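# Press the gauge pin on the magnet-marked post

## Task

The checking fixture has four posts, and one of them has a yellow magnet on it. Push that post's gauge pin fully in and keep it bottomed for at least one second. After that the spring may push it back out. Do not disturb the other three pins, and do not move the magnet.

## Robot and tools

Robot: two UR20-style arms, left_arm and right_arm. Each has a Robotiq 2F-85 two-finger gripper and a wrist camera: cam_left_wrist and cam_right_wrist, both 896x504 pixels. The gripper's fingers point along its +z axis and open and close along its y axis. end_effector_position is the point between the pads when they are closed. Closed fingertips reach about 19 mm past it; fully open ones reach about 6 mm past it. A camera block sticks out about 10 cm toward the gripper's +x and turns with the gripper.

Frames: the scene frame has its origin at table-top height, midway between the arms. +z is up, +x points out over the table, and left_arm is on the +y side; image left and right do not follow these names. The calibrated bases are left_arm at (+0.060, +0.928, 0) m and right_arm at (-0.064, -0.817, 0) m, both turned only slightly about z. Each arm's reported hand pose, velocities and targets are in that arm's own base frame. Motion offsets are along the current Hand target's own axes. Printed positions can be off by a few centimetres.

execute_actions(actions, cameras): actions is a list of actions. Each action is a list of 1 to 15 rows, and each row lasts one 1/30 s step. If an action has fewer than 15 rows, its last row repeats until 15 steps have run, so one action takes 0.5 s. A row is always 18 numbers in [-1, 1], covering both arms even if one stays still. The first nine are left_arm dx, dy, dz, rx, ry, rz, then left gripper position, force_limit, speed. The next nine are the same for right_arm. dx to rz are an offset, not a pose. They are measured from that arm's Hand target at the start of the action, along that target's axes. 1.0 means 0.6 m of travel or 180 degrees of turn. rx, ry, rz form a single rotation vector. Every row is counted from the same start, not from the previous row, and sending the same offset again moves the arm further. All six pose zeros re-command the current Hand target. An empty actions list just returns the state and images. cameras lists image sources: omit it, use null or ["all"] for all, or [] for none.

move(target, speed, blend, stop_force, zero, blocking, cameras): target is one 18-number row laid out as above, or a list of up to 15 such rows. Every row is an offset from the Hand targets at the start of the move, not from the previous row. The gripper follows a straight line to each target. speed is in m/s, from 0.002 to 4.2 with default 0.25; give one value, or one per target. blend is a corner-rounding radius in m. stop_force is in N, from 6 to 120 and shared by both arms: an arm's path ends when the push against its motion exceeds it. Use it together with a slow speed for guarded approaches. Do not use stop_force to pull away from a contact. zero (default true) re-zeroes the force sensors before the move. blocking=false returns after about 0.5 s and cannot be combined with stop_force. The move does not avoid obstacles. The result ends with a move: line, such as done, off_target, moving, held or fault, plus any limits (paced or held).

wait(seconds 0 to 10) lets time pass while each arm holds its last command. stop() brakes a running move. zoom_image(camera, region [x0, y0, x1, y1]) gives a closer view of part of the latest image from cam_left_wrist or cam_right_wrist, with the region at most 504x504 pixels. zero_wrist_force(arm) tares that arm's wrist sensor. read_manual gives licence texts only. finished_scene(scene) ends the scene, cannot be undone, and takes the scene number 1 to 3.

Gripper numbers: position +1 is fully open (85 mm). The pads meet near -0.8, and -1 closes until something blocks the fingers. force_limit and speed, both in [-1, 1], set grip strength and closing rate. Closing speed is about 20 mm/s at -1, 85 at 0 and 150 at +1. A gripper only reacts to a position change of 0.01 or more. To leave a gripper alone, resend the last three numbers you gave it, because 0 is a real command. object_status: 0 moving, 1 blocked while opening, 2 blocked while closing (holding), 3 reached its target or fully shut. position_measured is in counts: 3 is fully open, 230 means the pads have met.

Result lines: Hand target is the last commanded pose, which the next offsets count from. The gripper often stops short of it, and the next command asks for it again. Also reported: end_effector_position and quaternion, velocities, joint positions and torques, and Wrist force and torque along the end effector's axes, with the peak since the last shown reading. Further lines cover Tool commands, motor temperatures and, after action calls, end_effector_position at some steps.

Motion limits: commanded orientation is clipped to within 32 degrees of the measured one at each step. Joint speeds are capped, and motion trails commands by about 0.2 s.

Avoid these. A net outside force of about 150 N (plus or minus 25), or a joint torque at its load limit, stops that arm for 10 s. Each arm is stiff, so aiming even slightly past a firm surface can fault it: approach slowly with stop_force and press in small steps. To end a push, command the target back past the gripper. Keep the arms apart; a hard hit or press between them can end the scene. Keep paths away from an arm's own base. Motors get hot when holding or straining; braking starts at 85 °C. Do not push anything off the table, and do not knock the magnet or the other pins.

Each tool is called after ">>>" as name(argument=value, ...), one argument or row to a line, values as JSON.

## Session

>>> execute_actions(
  actions=[],
)

Scene clock: 0.00 s.
left_arm: end_effector_position=(+1.6020, +0.5513, +0.3701) position_measured=3 object_status=3 end_effector_quat_wxyz=(-0.049, +0.940, +0.190, +0.279) | right_arm: end_effector_position=(+0.4481, +0.4679, +0.3319) position_measured=3 object_status=3 end_effector_quat_wxyz=(-0.272, +0.502, +0.649, +0.503)
Joint positions: left_arm=[0.193 -0.686 0.985 -2.439 -1.472 -3.319] | right_arm=[4.007 -1.969 -2.772 1.193 2.076 2.519]
Joint velocities: within noise
Joint torques (N m): no reading
Motor temperatures (°C): left_arm=[24 35 26 38 34 34] | right_arm=[28 35 36 37 34 38]
Wrist force (N): no reading
Wrist torque (N m): no reading
Wrist force, peak (N): no reading
Hand target: left_arm +1.6020, +0.5513, +0.3701; -0.049, +0.940, +0.190, +0.279 | right_arm +0.4481, +0.4679, +0.3319; -0.272, +0.502, +0.649, +0.503
Tool commands: left_gripper/position=+1.0 left_gripper/force_limit=+1.0 left_gripper/speed=+1.0 right_gripper/position=+1.0 right_gripper/force_limit=+1.0 right_gripper/speed=+1.0
camera_calibration:
cam_left_wrist: T_world_to_cam=[[0.280319, -0.958405, -0.0536817, 0.116011], [-0.933413, -0.259108, -0.248199, 1.75322], [0.223966, 0.119682, -0.967221, 0.0591923], [0, 0, 0, 1]] pos_world=[1.5907, 0.558373, 0.498626]
cam_right_wrist: T_world_to_cam=[[0.956613, -0.13676, 0.257272, -0.433465], [0.120637, -0.61784, -0.776995, 0.502422], [0.265214, 0.774319, -0.574535, -0.162484], [0, 0, 0, 1]] pos_world=[0.39714, 0.37695, 0.408545]

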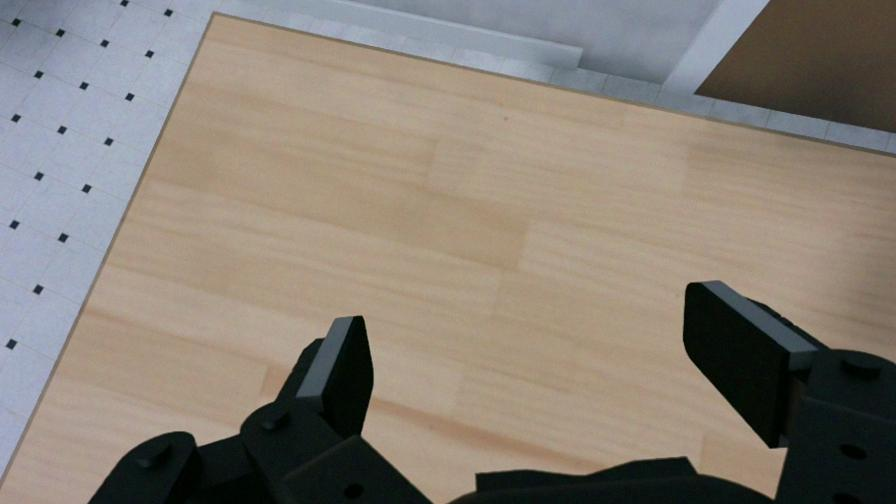

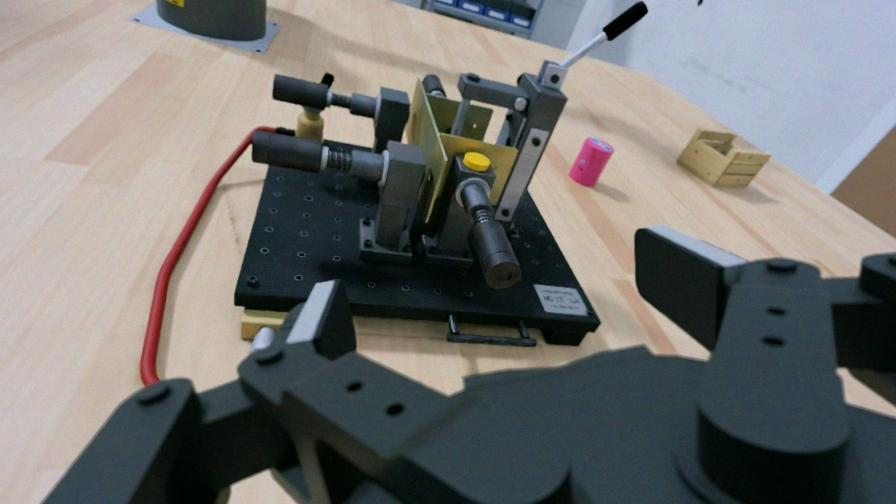

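>>> zoom_image(
  camera="cam_right_wrist",
  region=[380, 120, 600, 320],
)

Scaled by 2.291 from the camera's 896x504 image, which has a finer 1280x720 frame.

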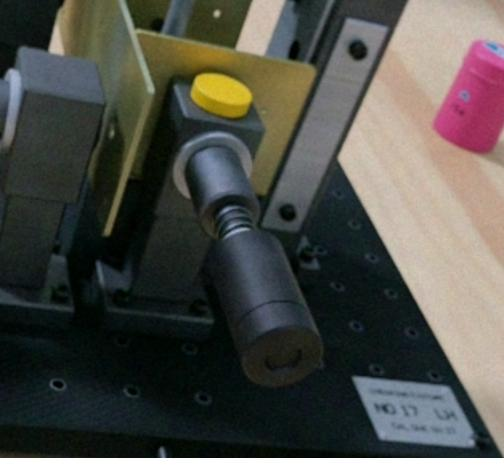

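>>> move(
  target=[0,0,0,0,0,0,1,1,1,-0.2037,0.0603,0.318,0.0578,0.0136,0.1106,-0.8,0,0],
  cameras=["cam_right_wrist"],
  speed=0.25,
)

>>> zoom_image(
  camera="cam_right_wrist",
  region=[370, 120, 670, 360],
)

Scene clock: 5.13 s.
left_arm: end_effector_position=(+1.6020, +0.5513, +0.3701) position_measured=3 object_status=3 end_effector_quat_wxyz=(-0.049, +0.940, +0.190, +0.279) | right_arm: end_effector_position=(+0.5530, +0.5978, +0.1747) position_measured=229 object_status=3 end_effector_quat_wxyz=(-0.412, +0.569, +0.589, +0.398)
Joint positions: left_arm=[0.193 -0.686 0.985 -2.439 -1.472 -3.319] | right_arm=[3.929 -2.305 -2.483 1.156 2.326 2.791]
Joint torques (N m): left_arm=[3.07 -277.47 -106.32 -11.83 1.78 0.57] | right_arm=[-23.88 121.48 18.87 2.84 7.13 4.42]
Wrist force (N): left_arm=[0.3 -0.1 0.1] | right_arm=[-0.2 0.7 0.1]
Wrist torque (N m): left_arm=[0.00 -0.04 -0.01] | right_arm=[0.16 0.15 -0.31]
Wrist force, peak (N): left_arm=[0.7 -0.5 -0.3] | right_arm=[-2.0 1.9 2.5]
Hand target: left_arm +1.6020, +0.5513, +0.3701; -0.049, +0.940, +0.190, +0.279 | right_arm +0.5531, +0.5979, +0.1746; -0.413, +0.569, +0.589, +0.398
Off the commanded pose: left_arm 0.000 m, 0 deg | right_arm 0.000 m, 0 deg.
move: done
camera_calibration:
cam_right_wrist: T_world_to_cam=[[0.987627, -0.0879784, -0.129817, -0.454169], [-0.156615, -0.5957, -0.78779, 0.589878], [-0.00802355, 0.798374, -0.602108, -0.239585], [0, 0, 0, 1]] pos_world=[0.539011, 0.502712, 0.261485]
Images, in order (width x height): cam_right_wrist 896x504.

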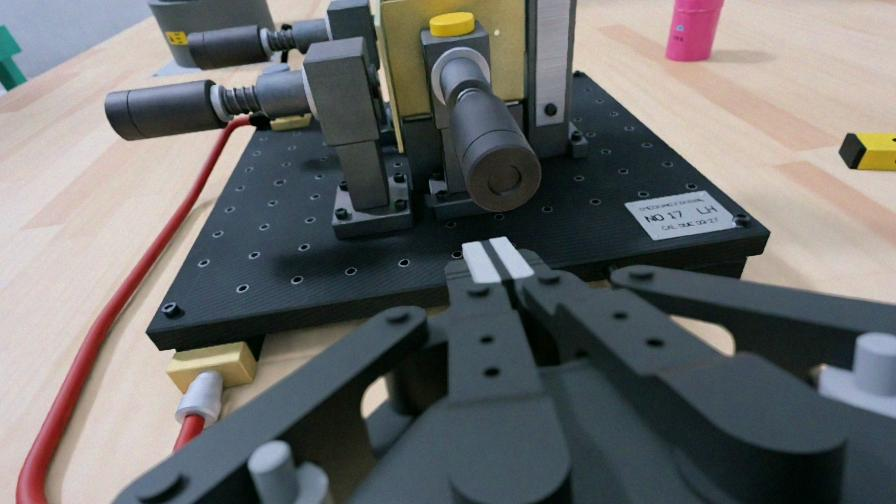

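Scaled by 1.680 from the camera's 896x504 image, which has a finer 1280x720 frame.

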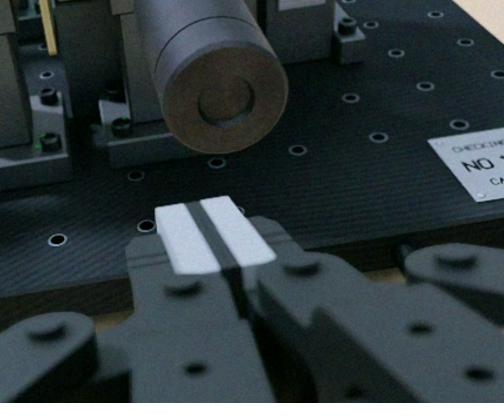

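>>> move(
  target=[0,0,0,0,0,0,1,1,1,0.0037,0.0263,0.0393,0,0,0,-0.8,0,0],
  cameras=["cam_right_wrist"],
  speed=0.15,
)

>>> zoom_image(
  camera="cam_right_wrist",
  region=[370, 80, 670, 320],
)

Scene clock: 7.03 s.
left_arm: end_effector_position=(+1.6020, +0.5513, +0.3701) position_measured=3 object_status=3 end_effector_quat_wxyz=(-0.049, +0.940, +0.190, +0.279) | right_arm: end_effector_position=(+0.5680, +0.6212, +0.1686) position_measured=229 object_status=3 end_effector_quat_wxyz=(-0.413, +0.569, +0.589, +0.398)
Joint positions: left_arm=[0.193 -0.686 0.985 -2.439 -1.472 -3.319] | right_arm=[3.939 -2.314 -2.446 1.132 2.318 2.797]
Joint torques (N m): left_arm=[-2.22 -280.72 -108.47 -10.55 2.82 0.36] | right_arm=[21.42 126.1 20.1 1.38 -2.78 6.31]
Wrist force (N): left_arm=[0.1 -0.1 0.0] | right_arm=[-0.5 0.2 -0.1]
Wrist torque (N m): left_arm=[-0.01 -0.01 0.00] | right_arm=[0.09 0.24 -0.28]
Wrist force, peak (N): left_arm=[0.7 -0.2 -0.2] | right_arm=[-0.8 -0.1 -1.2]
Hand target: left_arm +1.6020, +0.5513, +0.3701; -0.049, +0.940, +0.190, +0.279 | right_arm +0.5681, +0.6214, +0.1686; -0.413, +0.569, +0.589, +0.398
Off the commanded pose: left_arm 0.000 m, 0 deg | right_arm 0.000 m, 0 deg.
move: done
camera_calibration:
cam_right_wrist: T_world_to_cam=[[0.98761, -0.0878737, -0.130021, -0.467709], [-0.156715, -0.595666, -0.787796, 0.6014], [-0.00822275, 0.798411, -0.602056, -0.261742], [0, 0, 0, 1]] pos_world=[0.55401, 0.526112, 0.255385]
Images, in order (width x height): cam_right_wrist 896x504.

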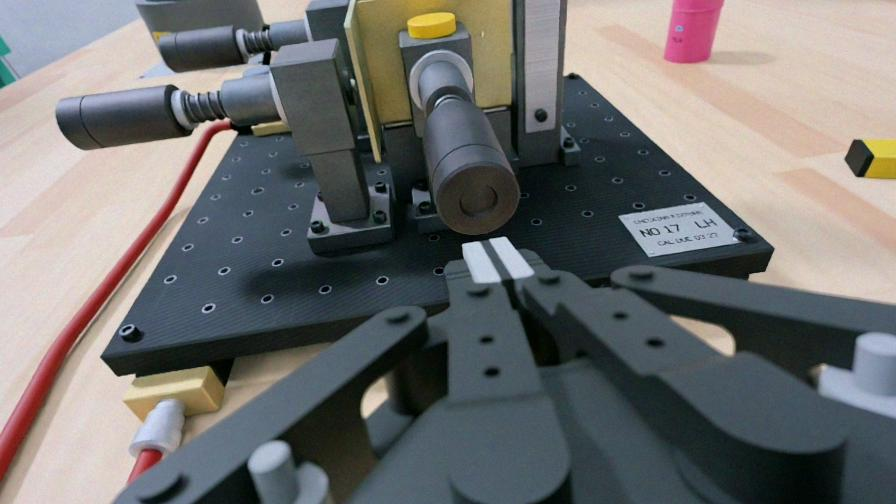

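Scaled by 1.680 from the camera's 896x504 image, which has a finer 1280x720 frame.

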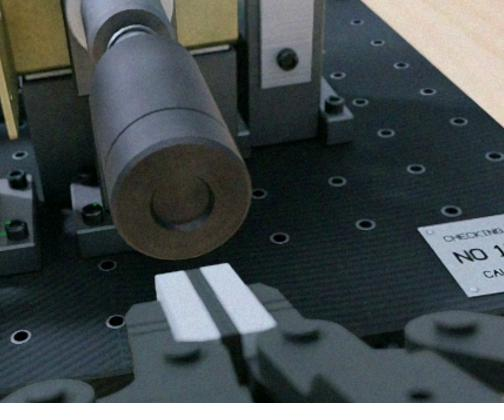

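>>> move(
  target=[0,0,0,0,0,0,1,1,1,0.0022,0.010,0.0522,0,0,0,-0.8,0,0],
  cameras=["cam_right_wrist"],
  speed=0.15,
)

>>> zoom_image(
  camera="cam_right_wrist",
  region=[370, 120, 670, 360],
)

Scene clock: 8.50 s.
left_arm: end_effector_position=(+1.6020, +0.5513, +0.3701) position_measured=3 object_status=3 end_effector_quat_wxyz=(-0.049, +0.940, +0.190, +0.279) | right_arm: end_effector_position=(+0.5730, +0.6513, +0.1592) position_measured=229 object_status=3 end_effector_quat_wxyz=(-0.413, +0.569, +0.589, +0.398)
Joint positions: left_arm=[0.193 -0.686 0.985 -2.439 -1.472 -3.319] | right_arm=[3.966 -2.331 -2.415 1.129 2.294 2.814]
Joint torques (N m): left_arm=[2.72 -284.4 -111.8 -10.96 2.57 0.59] | right_arm=[22.07 134.27 18.17 2.88 -2.81 6.3]
Wrist force (N): left_arm=[0.3 -0.1 0.0] | right_arm=[-0.9 -0.3 0.7]
Wrist torque (N m): left_arm=[-0.01 -0.04 0.00] | right_arm=[0.05 0.37 -0.22]
Wrist force, peak (N): left_arm=[0.5 -0.3 -0.4] | right_arm=[-0.8 -0.1 -1.3]
Hand target: left_arm +1.6020, +0.5513, +0.3701; -0.049, +0.940, +0.190, +0.279 | right_arm +0.5730, +0.6514, +0.1591; -0.413, +0.569, +0.589, +0.398
Off the commanded pose: left_arm 0.000 m, 0 deg | right_arm 0.000 m, 0 deg.
move: done
camera_calibration:
cam_right_wrist: T_world_to_cam=[[0.98761, -0.0878737, -0.130021, -0.471237], [-0.156715, -0.595666, -0.787796, 0.612629], [-0.00822275, 0.798411, -0.602056, -0.291453], [0, 0, 0, 1]] pos_world=[0.55901, 0.556212, 0.245885]
Images, in order (width x height): cam_right_wrist 896x504.

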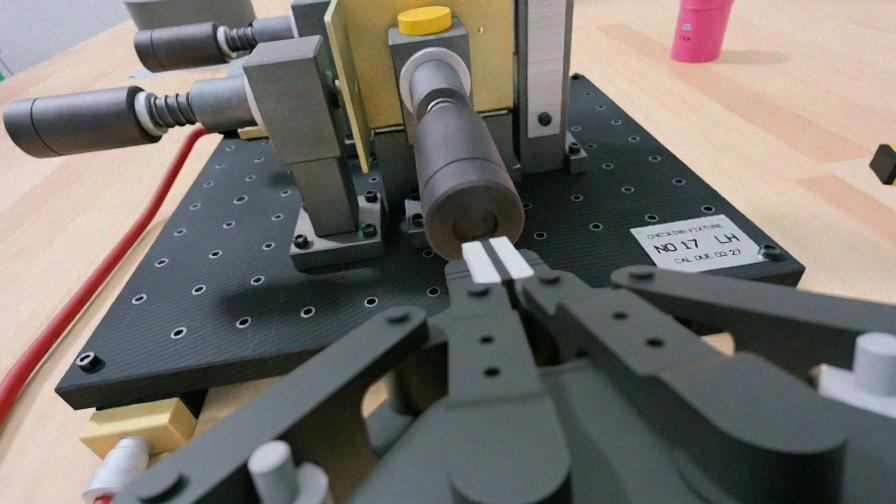

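Scaled by 1.680 from the camera's 896x504 image, which has a finer 1280x720 frame.

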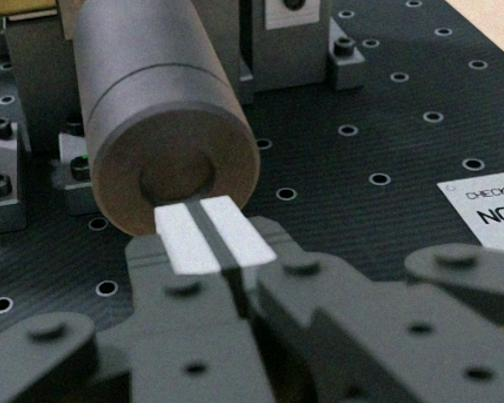

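>>> move(
  target=[
    [0,0,0,0,0,0,1,1,1,0.0133,-0.0013,0.0397,0,0,0,-0.8,0,0],
    [0,0,0,0,0,0,1,1,1,0.0247,-0.0008,0.071,0,0,0,-0.8,0,0],
  ],
  cameras=["cam_right_wrist"],
  speed=[0.06,0.004],
  stop_force=25,
)

>>> zoom_image(
  camera="cam_right_wrist",
  region=[370, 0, 670, 240],
)

Scene clock: 11.20 s.
left_arm: end_effector_position=(+1.6020, +0.5513, +0.3701) position_measured=3 object_status=3 end_effector_quat_wxyz=(-0.049, +0.940, +0.190, +0.279) | right_arm: end_effector_position=(+0.5713, +0.6809, +0.1584) position_measured=229 object_status=3 end_effector_quat_wxyz=(-0.413, +0.569, +0.589, +0.398)
Joint positions: left_arm=[0.193 -0.686 0.985 -2.439 -1.472 -3.319] | right_arm=[3.998 -2.333 -2.392 1.121 2.265 2.834]
Joint torques (N m): left_arm=[3.96 -277.64 -110.37 -10.77 3.63 1.73] | right_arm=[4.05 138.67 14.84 4.35 7.25 -1.03]
Wrist force (N): left_arm=[0.4 0.0 -0.1] | right_arm=[-7.6 0.8 -39.5]
Wrist torque (N m): left_arm=[0.00 -0.07 -0.01] | right_arm=[-0.02 0.47 -0.14]
Wrist force, peak (N): left_arm=[0.7 -0.3 -0.3] | right_arm=[-8.5 1.7 -41.8]
Hand target: left_arm +1.6020, +0.5513, +0.3701; -0.049, +0.940, +0.190, +0.279 | right_arm +0.5713, +0.6808, +0.1584; -0.413, +0.569, +0.589, +0.398 (not the last commanded pose)
Off the commanded pose: left_arm 0.000 m, 0 deg | right_arm 0.016 m, 0 deg.
move: contact (right_arm); path passed 1 of 2 targets
camera_calibration:
cam_right_wrist: T_world_to_cam=[[0.987595, -0.0880115, -0.130038, -0.467054], [-0.156811, -0.595643, -0.787794, 0.629498], [-0.00812095, 0.798413, -0.602055, -0.315579], [0, 0, 0, 1]] pos_world=[0.55741, 0.585812, 0.245185]
Images, in order (width x height): cam_right_wrist 896x504.

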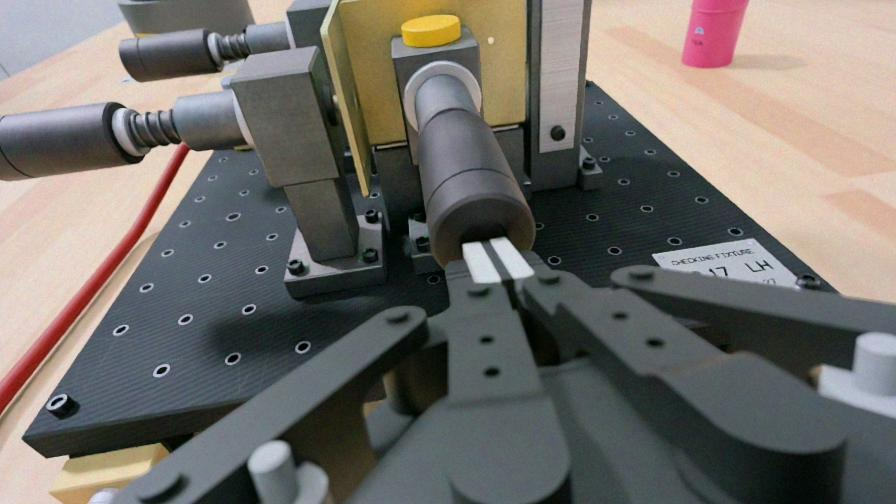

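Scaled by 1.680 from the camera's 896x504 image, which has a finer 1280x720 frame.

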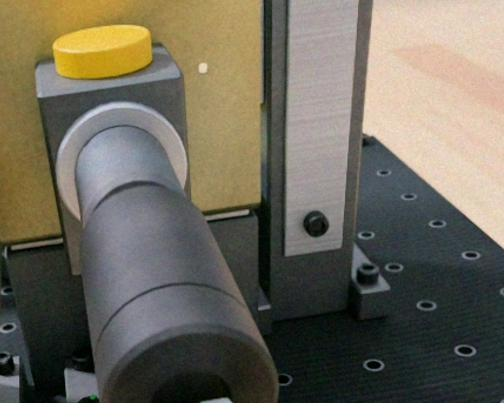

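>>> wait(
  seconds=1.2,
  cameras=["cam_right_wrist"],
)

>>> zoom_image(
  camera="cam_right_wrist",
  region=[370, 0, 670, 240],
)

Scene clock: 14.10 s.
left_arm: end_effector_position=(+1.6020, +0.5513, +0.3701) position_measured=3 object_status=3 end_effector_quat_wxyz=(-0.049, +0.940, +0.190, +0.279) | right_arm: end_effector_position=(+0.5713, +0.6808, +0.1584) position_measured=229 object_status=3 end_effector_quat_wxyz=(-0.413, +0.569, +0.589, +0.398)
Joint positions: left_arm=[0.193 -0.686 0.985 -2.439 -1.472 -3.319] | right_arm=[3.998 -2.333 -2.392 1.121 2.265 2.833]
Joint torques (N m): left_arm=[4.66 -283.88 -113.95 -11.02 4.34 1.83] | right_arm=[1.71 148.41 10.86 9.01 7.17 -6.12]
Wrist force (N): left_arm=[0.3 -0.1 -0.3] | right_arm=[-4.4 2.1 -29.6]
Wrist torque (N m): left_arm=[-0.02 -0.04 -0.01] | right_arm=[0.01 0.53 -0.14]
Wrist force, peak (N): left_arm=[0.4 -0.5 -0.2] | right_arm=[-7.5 0.8 -39.0]
Hand target: left_arm +1.6020, +0.5513, +0.3701; -0.049, +0.940, +0.190, +0.279 | right_arm +0.5713, +0.6808, +0.1584; -0.413, +0.569, +0.589, +0.398 (not the last commanded pose)
Tool commands: left_gripper/position=+1.0 left_gripper/force_limit=+1.0 left_gripper/speed=+1.0 right_gripper/position=-0.8 right_gripper/force_limit=+0.0 right_gripper/speed=+0.0
Off the commanded pose: left_arm 0.000 m, 0 deg | right_arm 0.016 m, 0 deg.
wait: 1.20 s; at rest from the start
camera_calibration:
cam_right_wrist: T_world_to_cam=[[0.987595, -0.0880115, -0.130038, -0.466964], [-0.156811, -0.595643, -0.787794, 0.629423], [-0.00812095, 0.798413, -0.602055, -0.315499], [0, 0, 0, 1]] pos_world=[0.55731, 0.585712, 0.245185]
Images, in order (width x height): cam_right_wrist 896x504.

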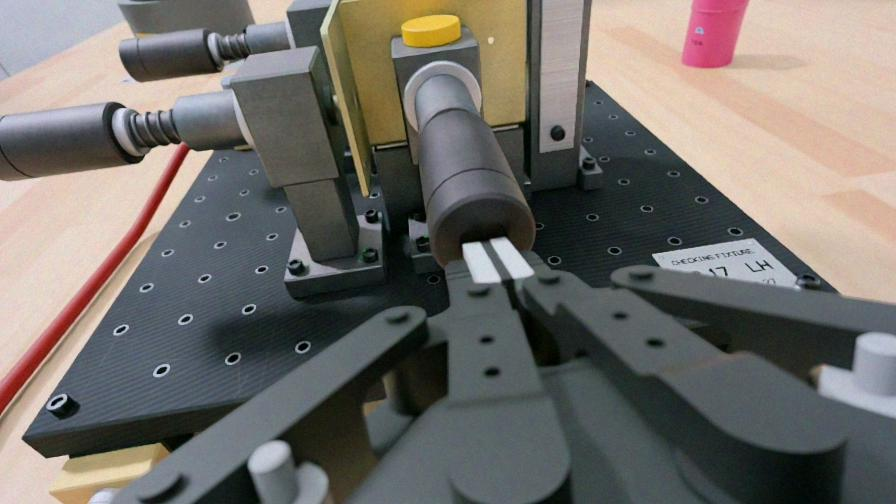

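Scaled by 1.680 from the camera's 896x504 image, which has a finer 1280x720 frame.

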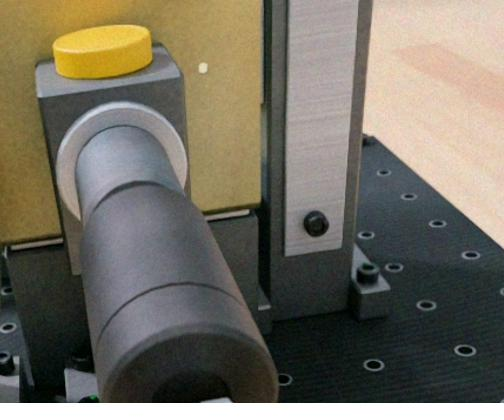

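>>> finished_scene(
  scene=2,
)

The scene is finished: the task was done.


## Next scene

The same job, from a new start.

>>> execute_actions(
  actions=[],
)

Scene clock: 0.00 s.
left_arm: end_effector_position=(+0.3071, -0.4220, +0.1602) position_measured=3 object_status=3 end_effector_quat_wxyz=(+0.066, +0.956, -0.074, +0.275) | right_arm: end_effector_position=(+0.4900, -0.3027, +0.2369) position_measured=3 object_status=3 end_effector_quat_wxyz=(+0.548, -0.467, -0.511, -0.471)
Joint positions: left_arm=[-1.763 -1.739 2.857 -2.766 -1.003 1.555] | right_arm=[2.511 -2.074 -2.06 -2.212 2.389 -0.015]
Joint velocities: within noise
Joint torques (N m): no reading
Motor temperatures (°C): left_arm=[24 35 26 38 34 33] | right_arm=[28 35 35 36 33 38]
Wrist force (N): no reading
Wrist torque (N m): no reading
Wrist force, peak (N): no reading
Hand target: left_arm +0.3071, -0.4220, +0.1602; +0.066, +0.956, -0.074, +0.275 | right_arm +0.4900, -0.3027, +0.2369; +0.548, -0.467, -0.511, -0.471
Tool commands: left_gripper/position=+1.0 left_gripper/force_limit=+1.0 left_gripper/speed=+1.0 right_gripper/position=+1.0 right_gripper/force_limit=+1.0 right_gripper/speed=+1.0
camera_calibration:
cam_left_wrist: T_world_to_cam=[[-0.285835, -0.958093, 0.0188626, -0.30276], [-0.929607, 0.27245, -0.248197, 0.463413], [0.232657, -0.0884782, -0.968526, 0.172428], [0, 0, 0, 1]] pos_world=[0.304136, -0.401073, 0.28773]
cam_right_wrist: T_world_to_cam=[[0.978979, 0.0562001, -0.196068, -0.399553], [-0.174505, -0.266853, -0.947807, 0.238768], [-0.105588, 0.962097, -0.251436, 0.530477], [0, 0, 0, 1]] pos_world=[0.488832, -0.424199, 0.281347]

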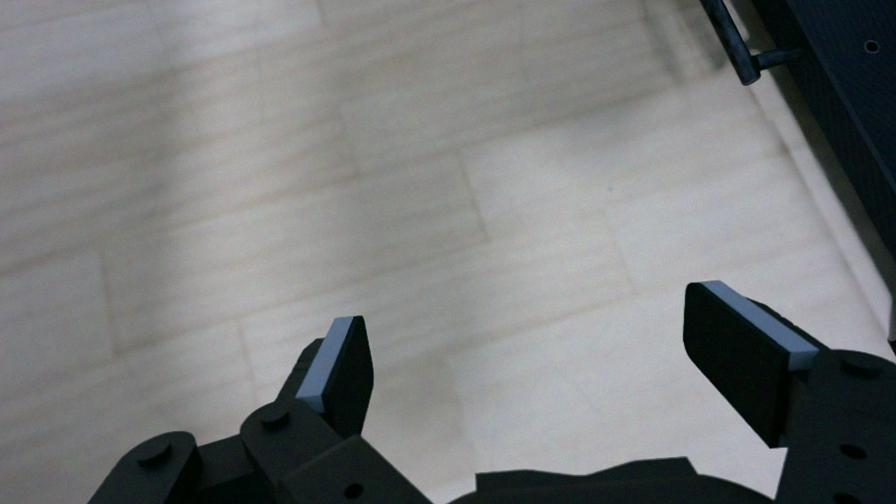

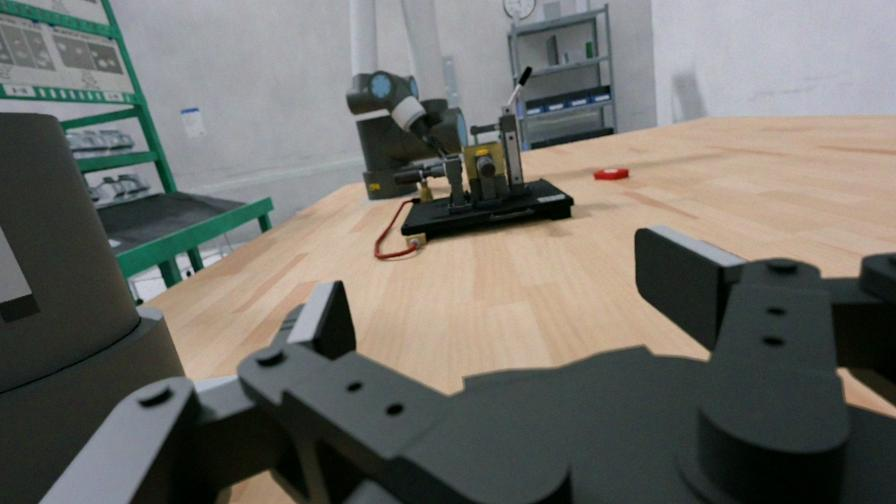

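>>> zoom_image(
  camera="cam_right_wrist",
  region=[360, 60, 600, 260],
)

Scaled by 2.100 from the camera's 896x504 image, which has a finer 1280x720 frame.

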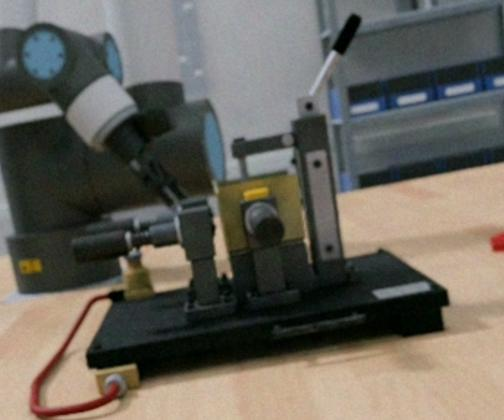

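>>> move(
  target=[
    [0,0,0,0,0,0,1,1,1,-0.0417,0.2437,0.4783,-0.043,-0.006,-0.006,-0.8,0,0],
    [0,0,0,0,0,0,1,1,1,-0.1197,0.0477,0.9953,-0.0863,-0.0121,-0.0113,-0.8,0,0],
  ],
  cameras=["cam_right_wrist"],
  speed=0.35,
  blend=[0.1,0],
)

>>> zoom_image(
  camera="cam_right_wrist",
  region=[340, 60, 600, 280],
)

Scene clock: 4.27 s.
left_arm: end_effector_position=(+0.3071, -0.4220, +0.1602) position_measured=3 object_status=3 end_effector_quat_wxyz=(+0.066, +0.956, -0.074, +0.275) | right_arm: end_effector_position=(+0.4440, +0.2958, +0.1898) position_measured=229 object_status=3 end_effector_quat_wxyz=(-0.461, +0.536, +0.461, +0.536)
Joint positions: left_arm=[-1.763 -1.739 2.857 -2.766 -1.003 1.555] | right_arm=[3.581 -1.835 -2.718 -1.73 3.731 0.001]
Joint torques (N m): left_arm=[2.76 -6.5 -57.49 -8.07 4.03 -0.77] | right_arm=[19.91 43.32 4.97 8.92 5.38 6.08]
Wrist force (N): left_arm=[-0.1 -0.4 -0.1] | right_arm=[-0.4 0.1 0.4]
Wrist torque (N m): left_arm=[-0.07 0.03 0.00] | right_arm=[0.07 0.11 -0.09]
Wrist force, peak (N): left_arm=[-0.1 -0.5 -0.3] | right_arm=[-0.1 -2.9 3.9]
Hand target: left_arm +0.3071, -0.4220, +0.1602; +0.066, +0.956, -0.074, +0.275 | right_arm +0.4440, +0.2958, +0.1898; -0.461, +0.536, +0.461, +0.536
Off the commanded pose: left_arm 0.000 m, 0 deg | right_arm 0.000 m, 0 deg.
move: done
camera_calibration:
cam_right_wrist: T_world_to_cam=[[0.962431, -0.216433, -0.163964, -0.315484], [-0.217711, -0.254239, -0.942319, 0.360291], [0.162263, 0.942613, -0.291807, -0.167511], [0, 0, 0, 1]] pos_world=[0.409252, 0.181217, 0.2389]
Images, in order (width x height): cam_right_wrist 896x504.

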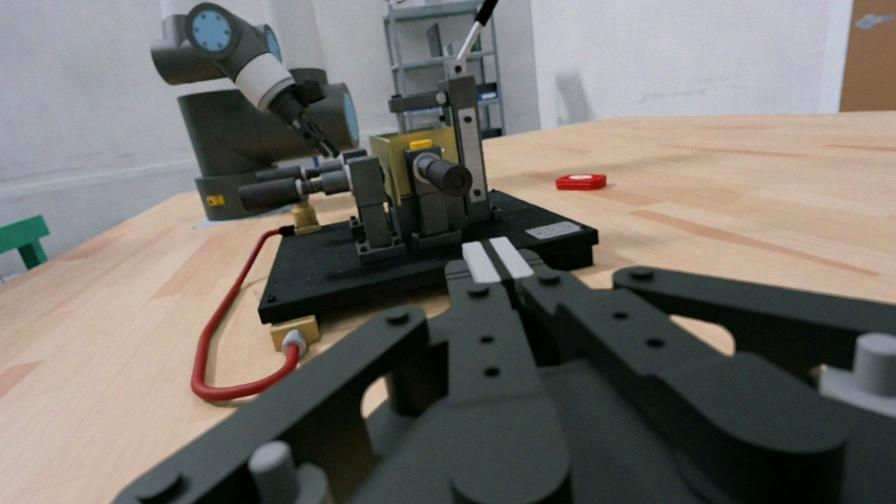

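Scaled by 1.938 from the camera's 896x504 image, which has a finer 1280x720 frame.

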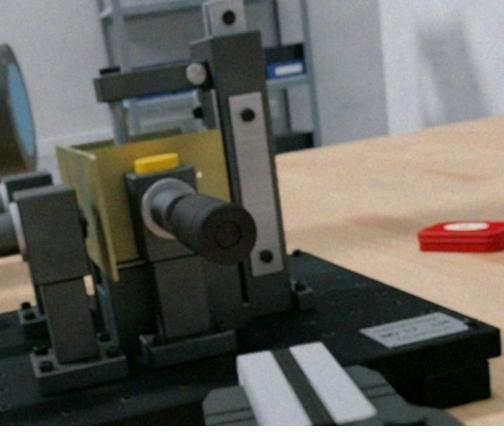

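>>> move(
  target=[0,0,0,0,0,0,1,1,1,-0.05,0.051,0.548,0.0644,0,0,-0.8,0,0],
  cameras=["cam_right_wrist"],
  speed=0.25,
)

>>> zoom_image(
  camera="cam_right_wrist",
  region=[370, 80, 670, 320],
)

Scene clock: 7.13 s.
left_arm: end_effector_position=(+0.3071, -0.4220, +0.1602) position_measured=3 object_status=3 end_effector_quat_wxyz=(+0.066, +0.956, -0.074, +0.275) | right_arm: end_effector_position=(+0.5233, +0.6162, +0.1599) position_measured=229 object_status=3 end_effector_quat_wxyz=(+0.513, -0.487, -0.513, -0.487)
Joint positions: left_arm=[-1.763 -1.739 2.857 -2.766 -1.003 1.555] | right_arm=[3.956 -2.009 -2.412 -1.862 3.903 0.001]
Joint torques (N m): left_arm=[5.06 -9.81 -58.6 -7.32 4.19 -1.07] | right_arm=[22.12 102.24 47.62 -0.47 5.3 -7.37]
Wrist force (N): left_arm=[-0.2 -0.1 -0.1] | right_arm=[0.8 -1.2 0.6]
Wrist torque (N m): left_arm=[0.00 0.04 0.00] | right_arm=[-0.11 -0.11 -0.06]
Wrist force, peak (N): left_arm=[0.4 0.1 -0.4] | right_arm=[0.5 0.3 3.5]
Hand target: left_arm +0.3071, -0.4220, +0.1602; +0.066, +0.956, -0.074, +0.275 | right_arm +0.5233, +0.6164, +0.1599; +0.513, -0.487, -0.513, -0.487
Off the commanded pose: left_arm 0.000 m, 0 deg | right_arm 0.000 m, 0 deg.
move: done
camera_calibration:
cam_right_wrist: T_world_to_cam=[[0.986285, -0.0187601, -0.163981, -0.461638], [-0.162242, -0.292692, -0.942342, 0.425415], [-0.0303174, 0.956023, -0.291721, -0.398622], [0, 0, 0, 1]] pos_world=[0.512242, 0.496947, 0.208901]
Images, in order (width x height): cam_right_wrist 896x504.

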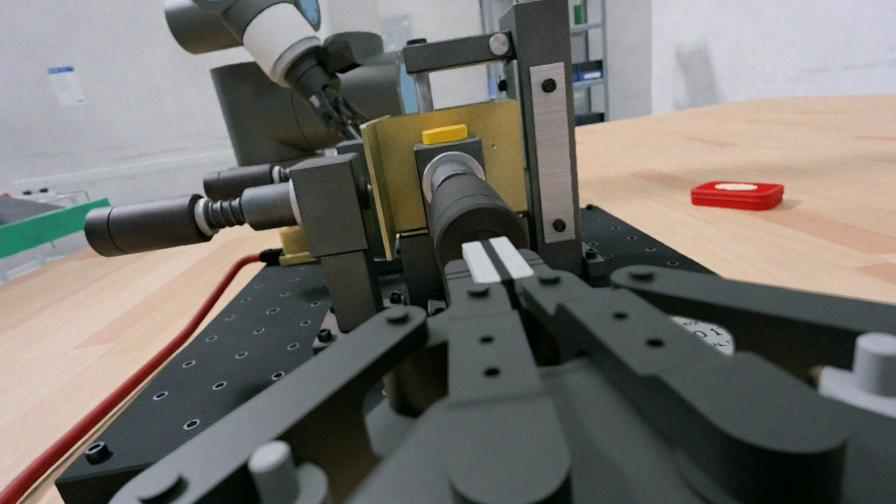

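Scaled by 1.680 from the camera's 896x504 image, which has a finer 1280x720 frame.

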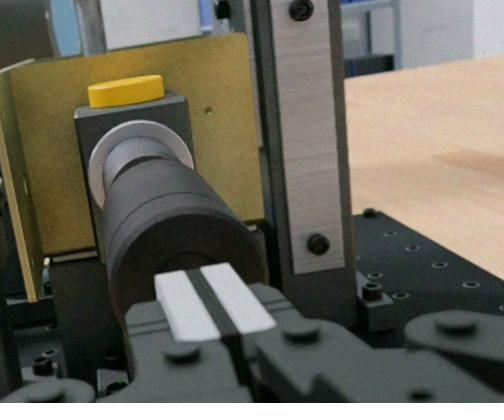

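>>> zoom_image(
  camera="cam_right_wrist",
  region=[420, 170, 550, 280],
)

Scaled by 3.877 from the camera's 896x504 image, which has a finer 1280x720 frame.

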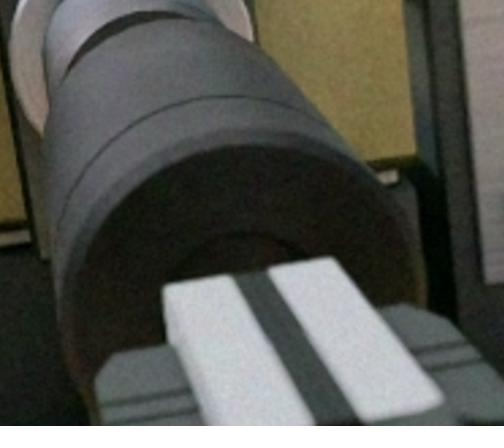

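>>> move(
  target=[
    [0,0,0,0,0,0,1,1,1,0,0.002,0.0517,0,0,0,-0.8,0,0],
    [0,0,0,0,0,0,1,1,1,0,0.003,0.0917,0,0,0,-0.8,0,0],
  ],
  cameras=["cam_right_wrist"],
  speed=[0.06,0.004],
  stop_force=25,
)

>>> zoom_image(
  camera="cam_right_wrist",
  region=[400, 80, 600, 280],
)

Scene clock: 10.20 s.
left_arm: end_effector_position=(+0.3071, -0.4220, +0.1602) position_measured=3 object_status=3 end_effector_quat_wxyz=(+0.066, +0.956, -0.074, +0.275) | right_arm: end_effector_position=(+0.5228, +0.6505, +0.1599) position_measured=229 object_status=3 end_effector_quat_wxyz=(+0.513, -0.487, -0.513, -0.487)
Joint positions: left_arm=[-1.763 -1.739 2.857 -2.766 -1.003 1.555] | right_arm=[3.996 -2.017 -2.389 -1.877 3.943 0.001]
Joint torques (N m): left_arm=[7.61 -10.06 -61.33 -7.03 4 -0.4] | right_arm=[-4.38 126.53 43.14 9.32 -3.51 -7.11]
Wrist force (N): left_arm=[0.2 -0.2 -0.1] | right_arm=[9.6 -3.9 -30.9]
Wrist torque (N m): left_arm=[-0.03 -0.03 0.00] | right_arm=[-0.27 0.10 -0.06]
Wrist force, peak (N): left_arm=[-0.2 0.0 -0.4] | right_arm=[13.8 -2.6 -45.3]
Hand target: left_arm +0.3071, -0.4220, +0.1602; +0.066, +0.956, -0.074, +0.275 | right_arm +0.5228, +0.6504, +0.1599; +0.513, -0.487, -0.513, -0.487 (not the last commanded pose)
Off the commanded pose: left_arm 0.000 m, 0 deg | right_arm 0.021 m, 0 deg.
move: contact (right_arm); path passed 1 of 2 targets
camera_calibration:
cam_right_wrist: T_world_to_cam=[[0.986298, -0.0186348, -0.163915, -0.460689], [-0.162142, -0.292712, -0.942353, 0.435322], [-0.0304192, 0.956019, -0.291722, -0.431276], [0, 0, 0, 1]] pos_world=[0.511842, 0.531147, 0.208901]
Images, in order (width x height): cam_right_wrist 896x504.

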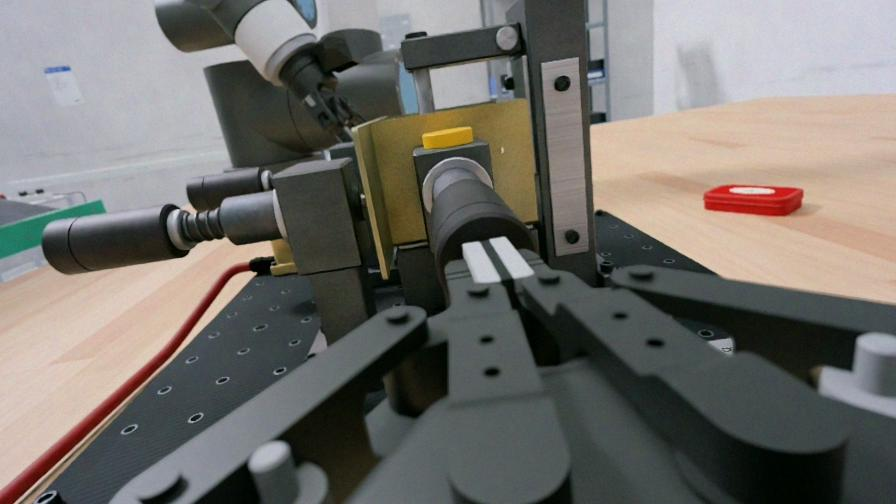

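Scaled by 2.520 from the camera's 896x504 image, which has a finer 1280x720 frame.

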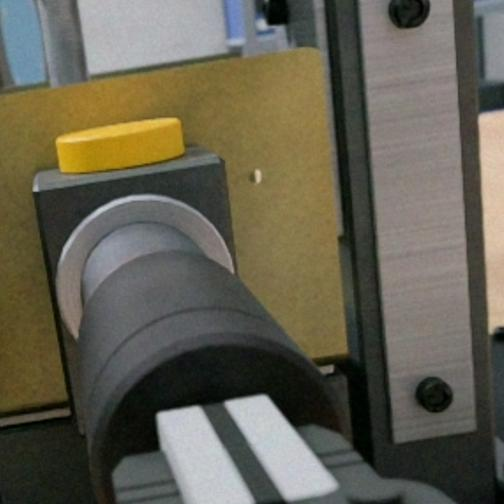

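>>> wait(
  seconds=1.2,
  cameras=["cam_right_wrist"],
)

>>> zoom_image(
  camera="cam_right_wrist",
  region=[420, 150, 550, 280],
)

Scene clock: 11.77 s.
left_arm: end_effector_position=(+0.3071, -0.4220, +0.1602) position_measured=3 object_status=3 end_effector_quat_wxyz=(+0.066, +0.956, -0.074, +0.275) | right_arm: end_effector_position=(+0.5228, +0.6504, +0.1599) position_measured=229 object_status=3 end_effector_quat_wxyz=(+0.513, -0.487, -0.513, -0.487)
Joint positions: left_arm=[-1.763 -1.739 2.857 -2.766 -1.003 1.555] | right_arm=[3.996 -2.017 -2.389 -1.877 3.943 0.001]
Joint torques (N m): left_arm=[10.73 -8.43 -62.34 -7.27 5 -0.72] | right_arm=[-6.79 132.95 38.63 10.04 -2.87 -6.08]
Wrist force (N): left_arm=[-0.1 0.0 0.0] | right_arm=[7.3 -3.7 -25.6]
Wrist torque (N m): left_arm=[0.01 0.03 0.00] | right_arm=[-0.19 0.00 -0.05]
Wrist force, peak (N): left_arm=[0.5 0.1 -0.3] | right_arm=[9.4 -3.8 -30.9]
Hand target: left_arm +0.3071, -0.4220, +0.1602; +0.066, +0.956, -0.074, +0.275 | right_arm +0.5228, +0.6504, +0.1599; +0.513, -0.487, -0.513, -0.487 (not the last commanded pose)
Tool commands: left_gripper/position=+1.0 left_gripper/force_limit=+1.0 left_gripper/speed=+1.0 right_gripper/position=-0.8 right_gripper/force_limit=+0.0 right_gripper/speed=+0.0
Off the commanded pose: left_arm 0.000 m, 0 deg | right_arm 0.021 m, 0 deg.
wait: 1.20 s; at rest from the start
camera_calibration:
cam_right_wrist: T_world_to_cam=[[0.986298, -0.018636, -0.163919, -0.460688], [-0.162146, -0.292711, -0.942353, 0.435324], [-0.0304191, 0.956019, -0.291722, -0.431276], [0, 0, 0, 1]] pos_world=[0.511842, 0.531147, 0.208901]
Images, in order (width x height): cam_right_wrist 896x504.

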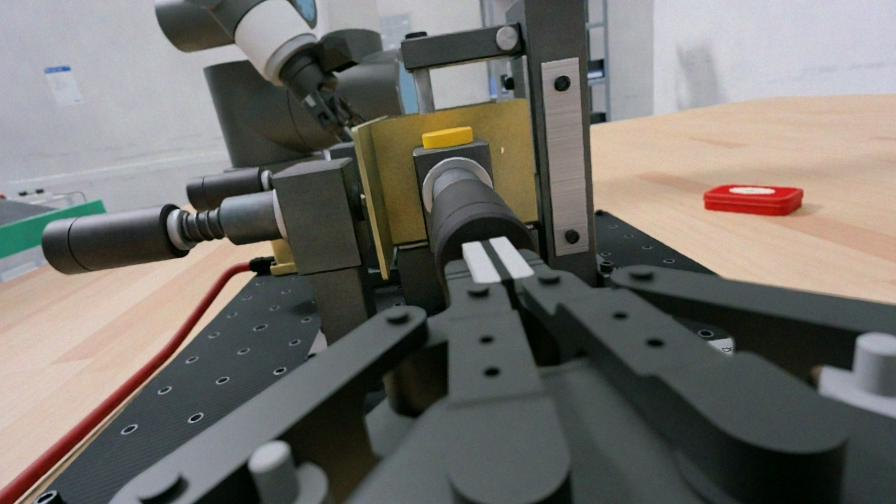

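Scaled by 3.877 from the camera's 896x504 image, which has a finer 1280x720 frame.

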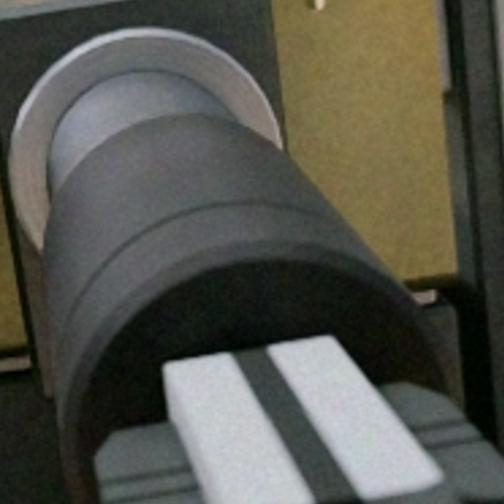

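>>> finished_scene(
  scene=3,
)

The scene is finished: the task was done.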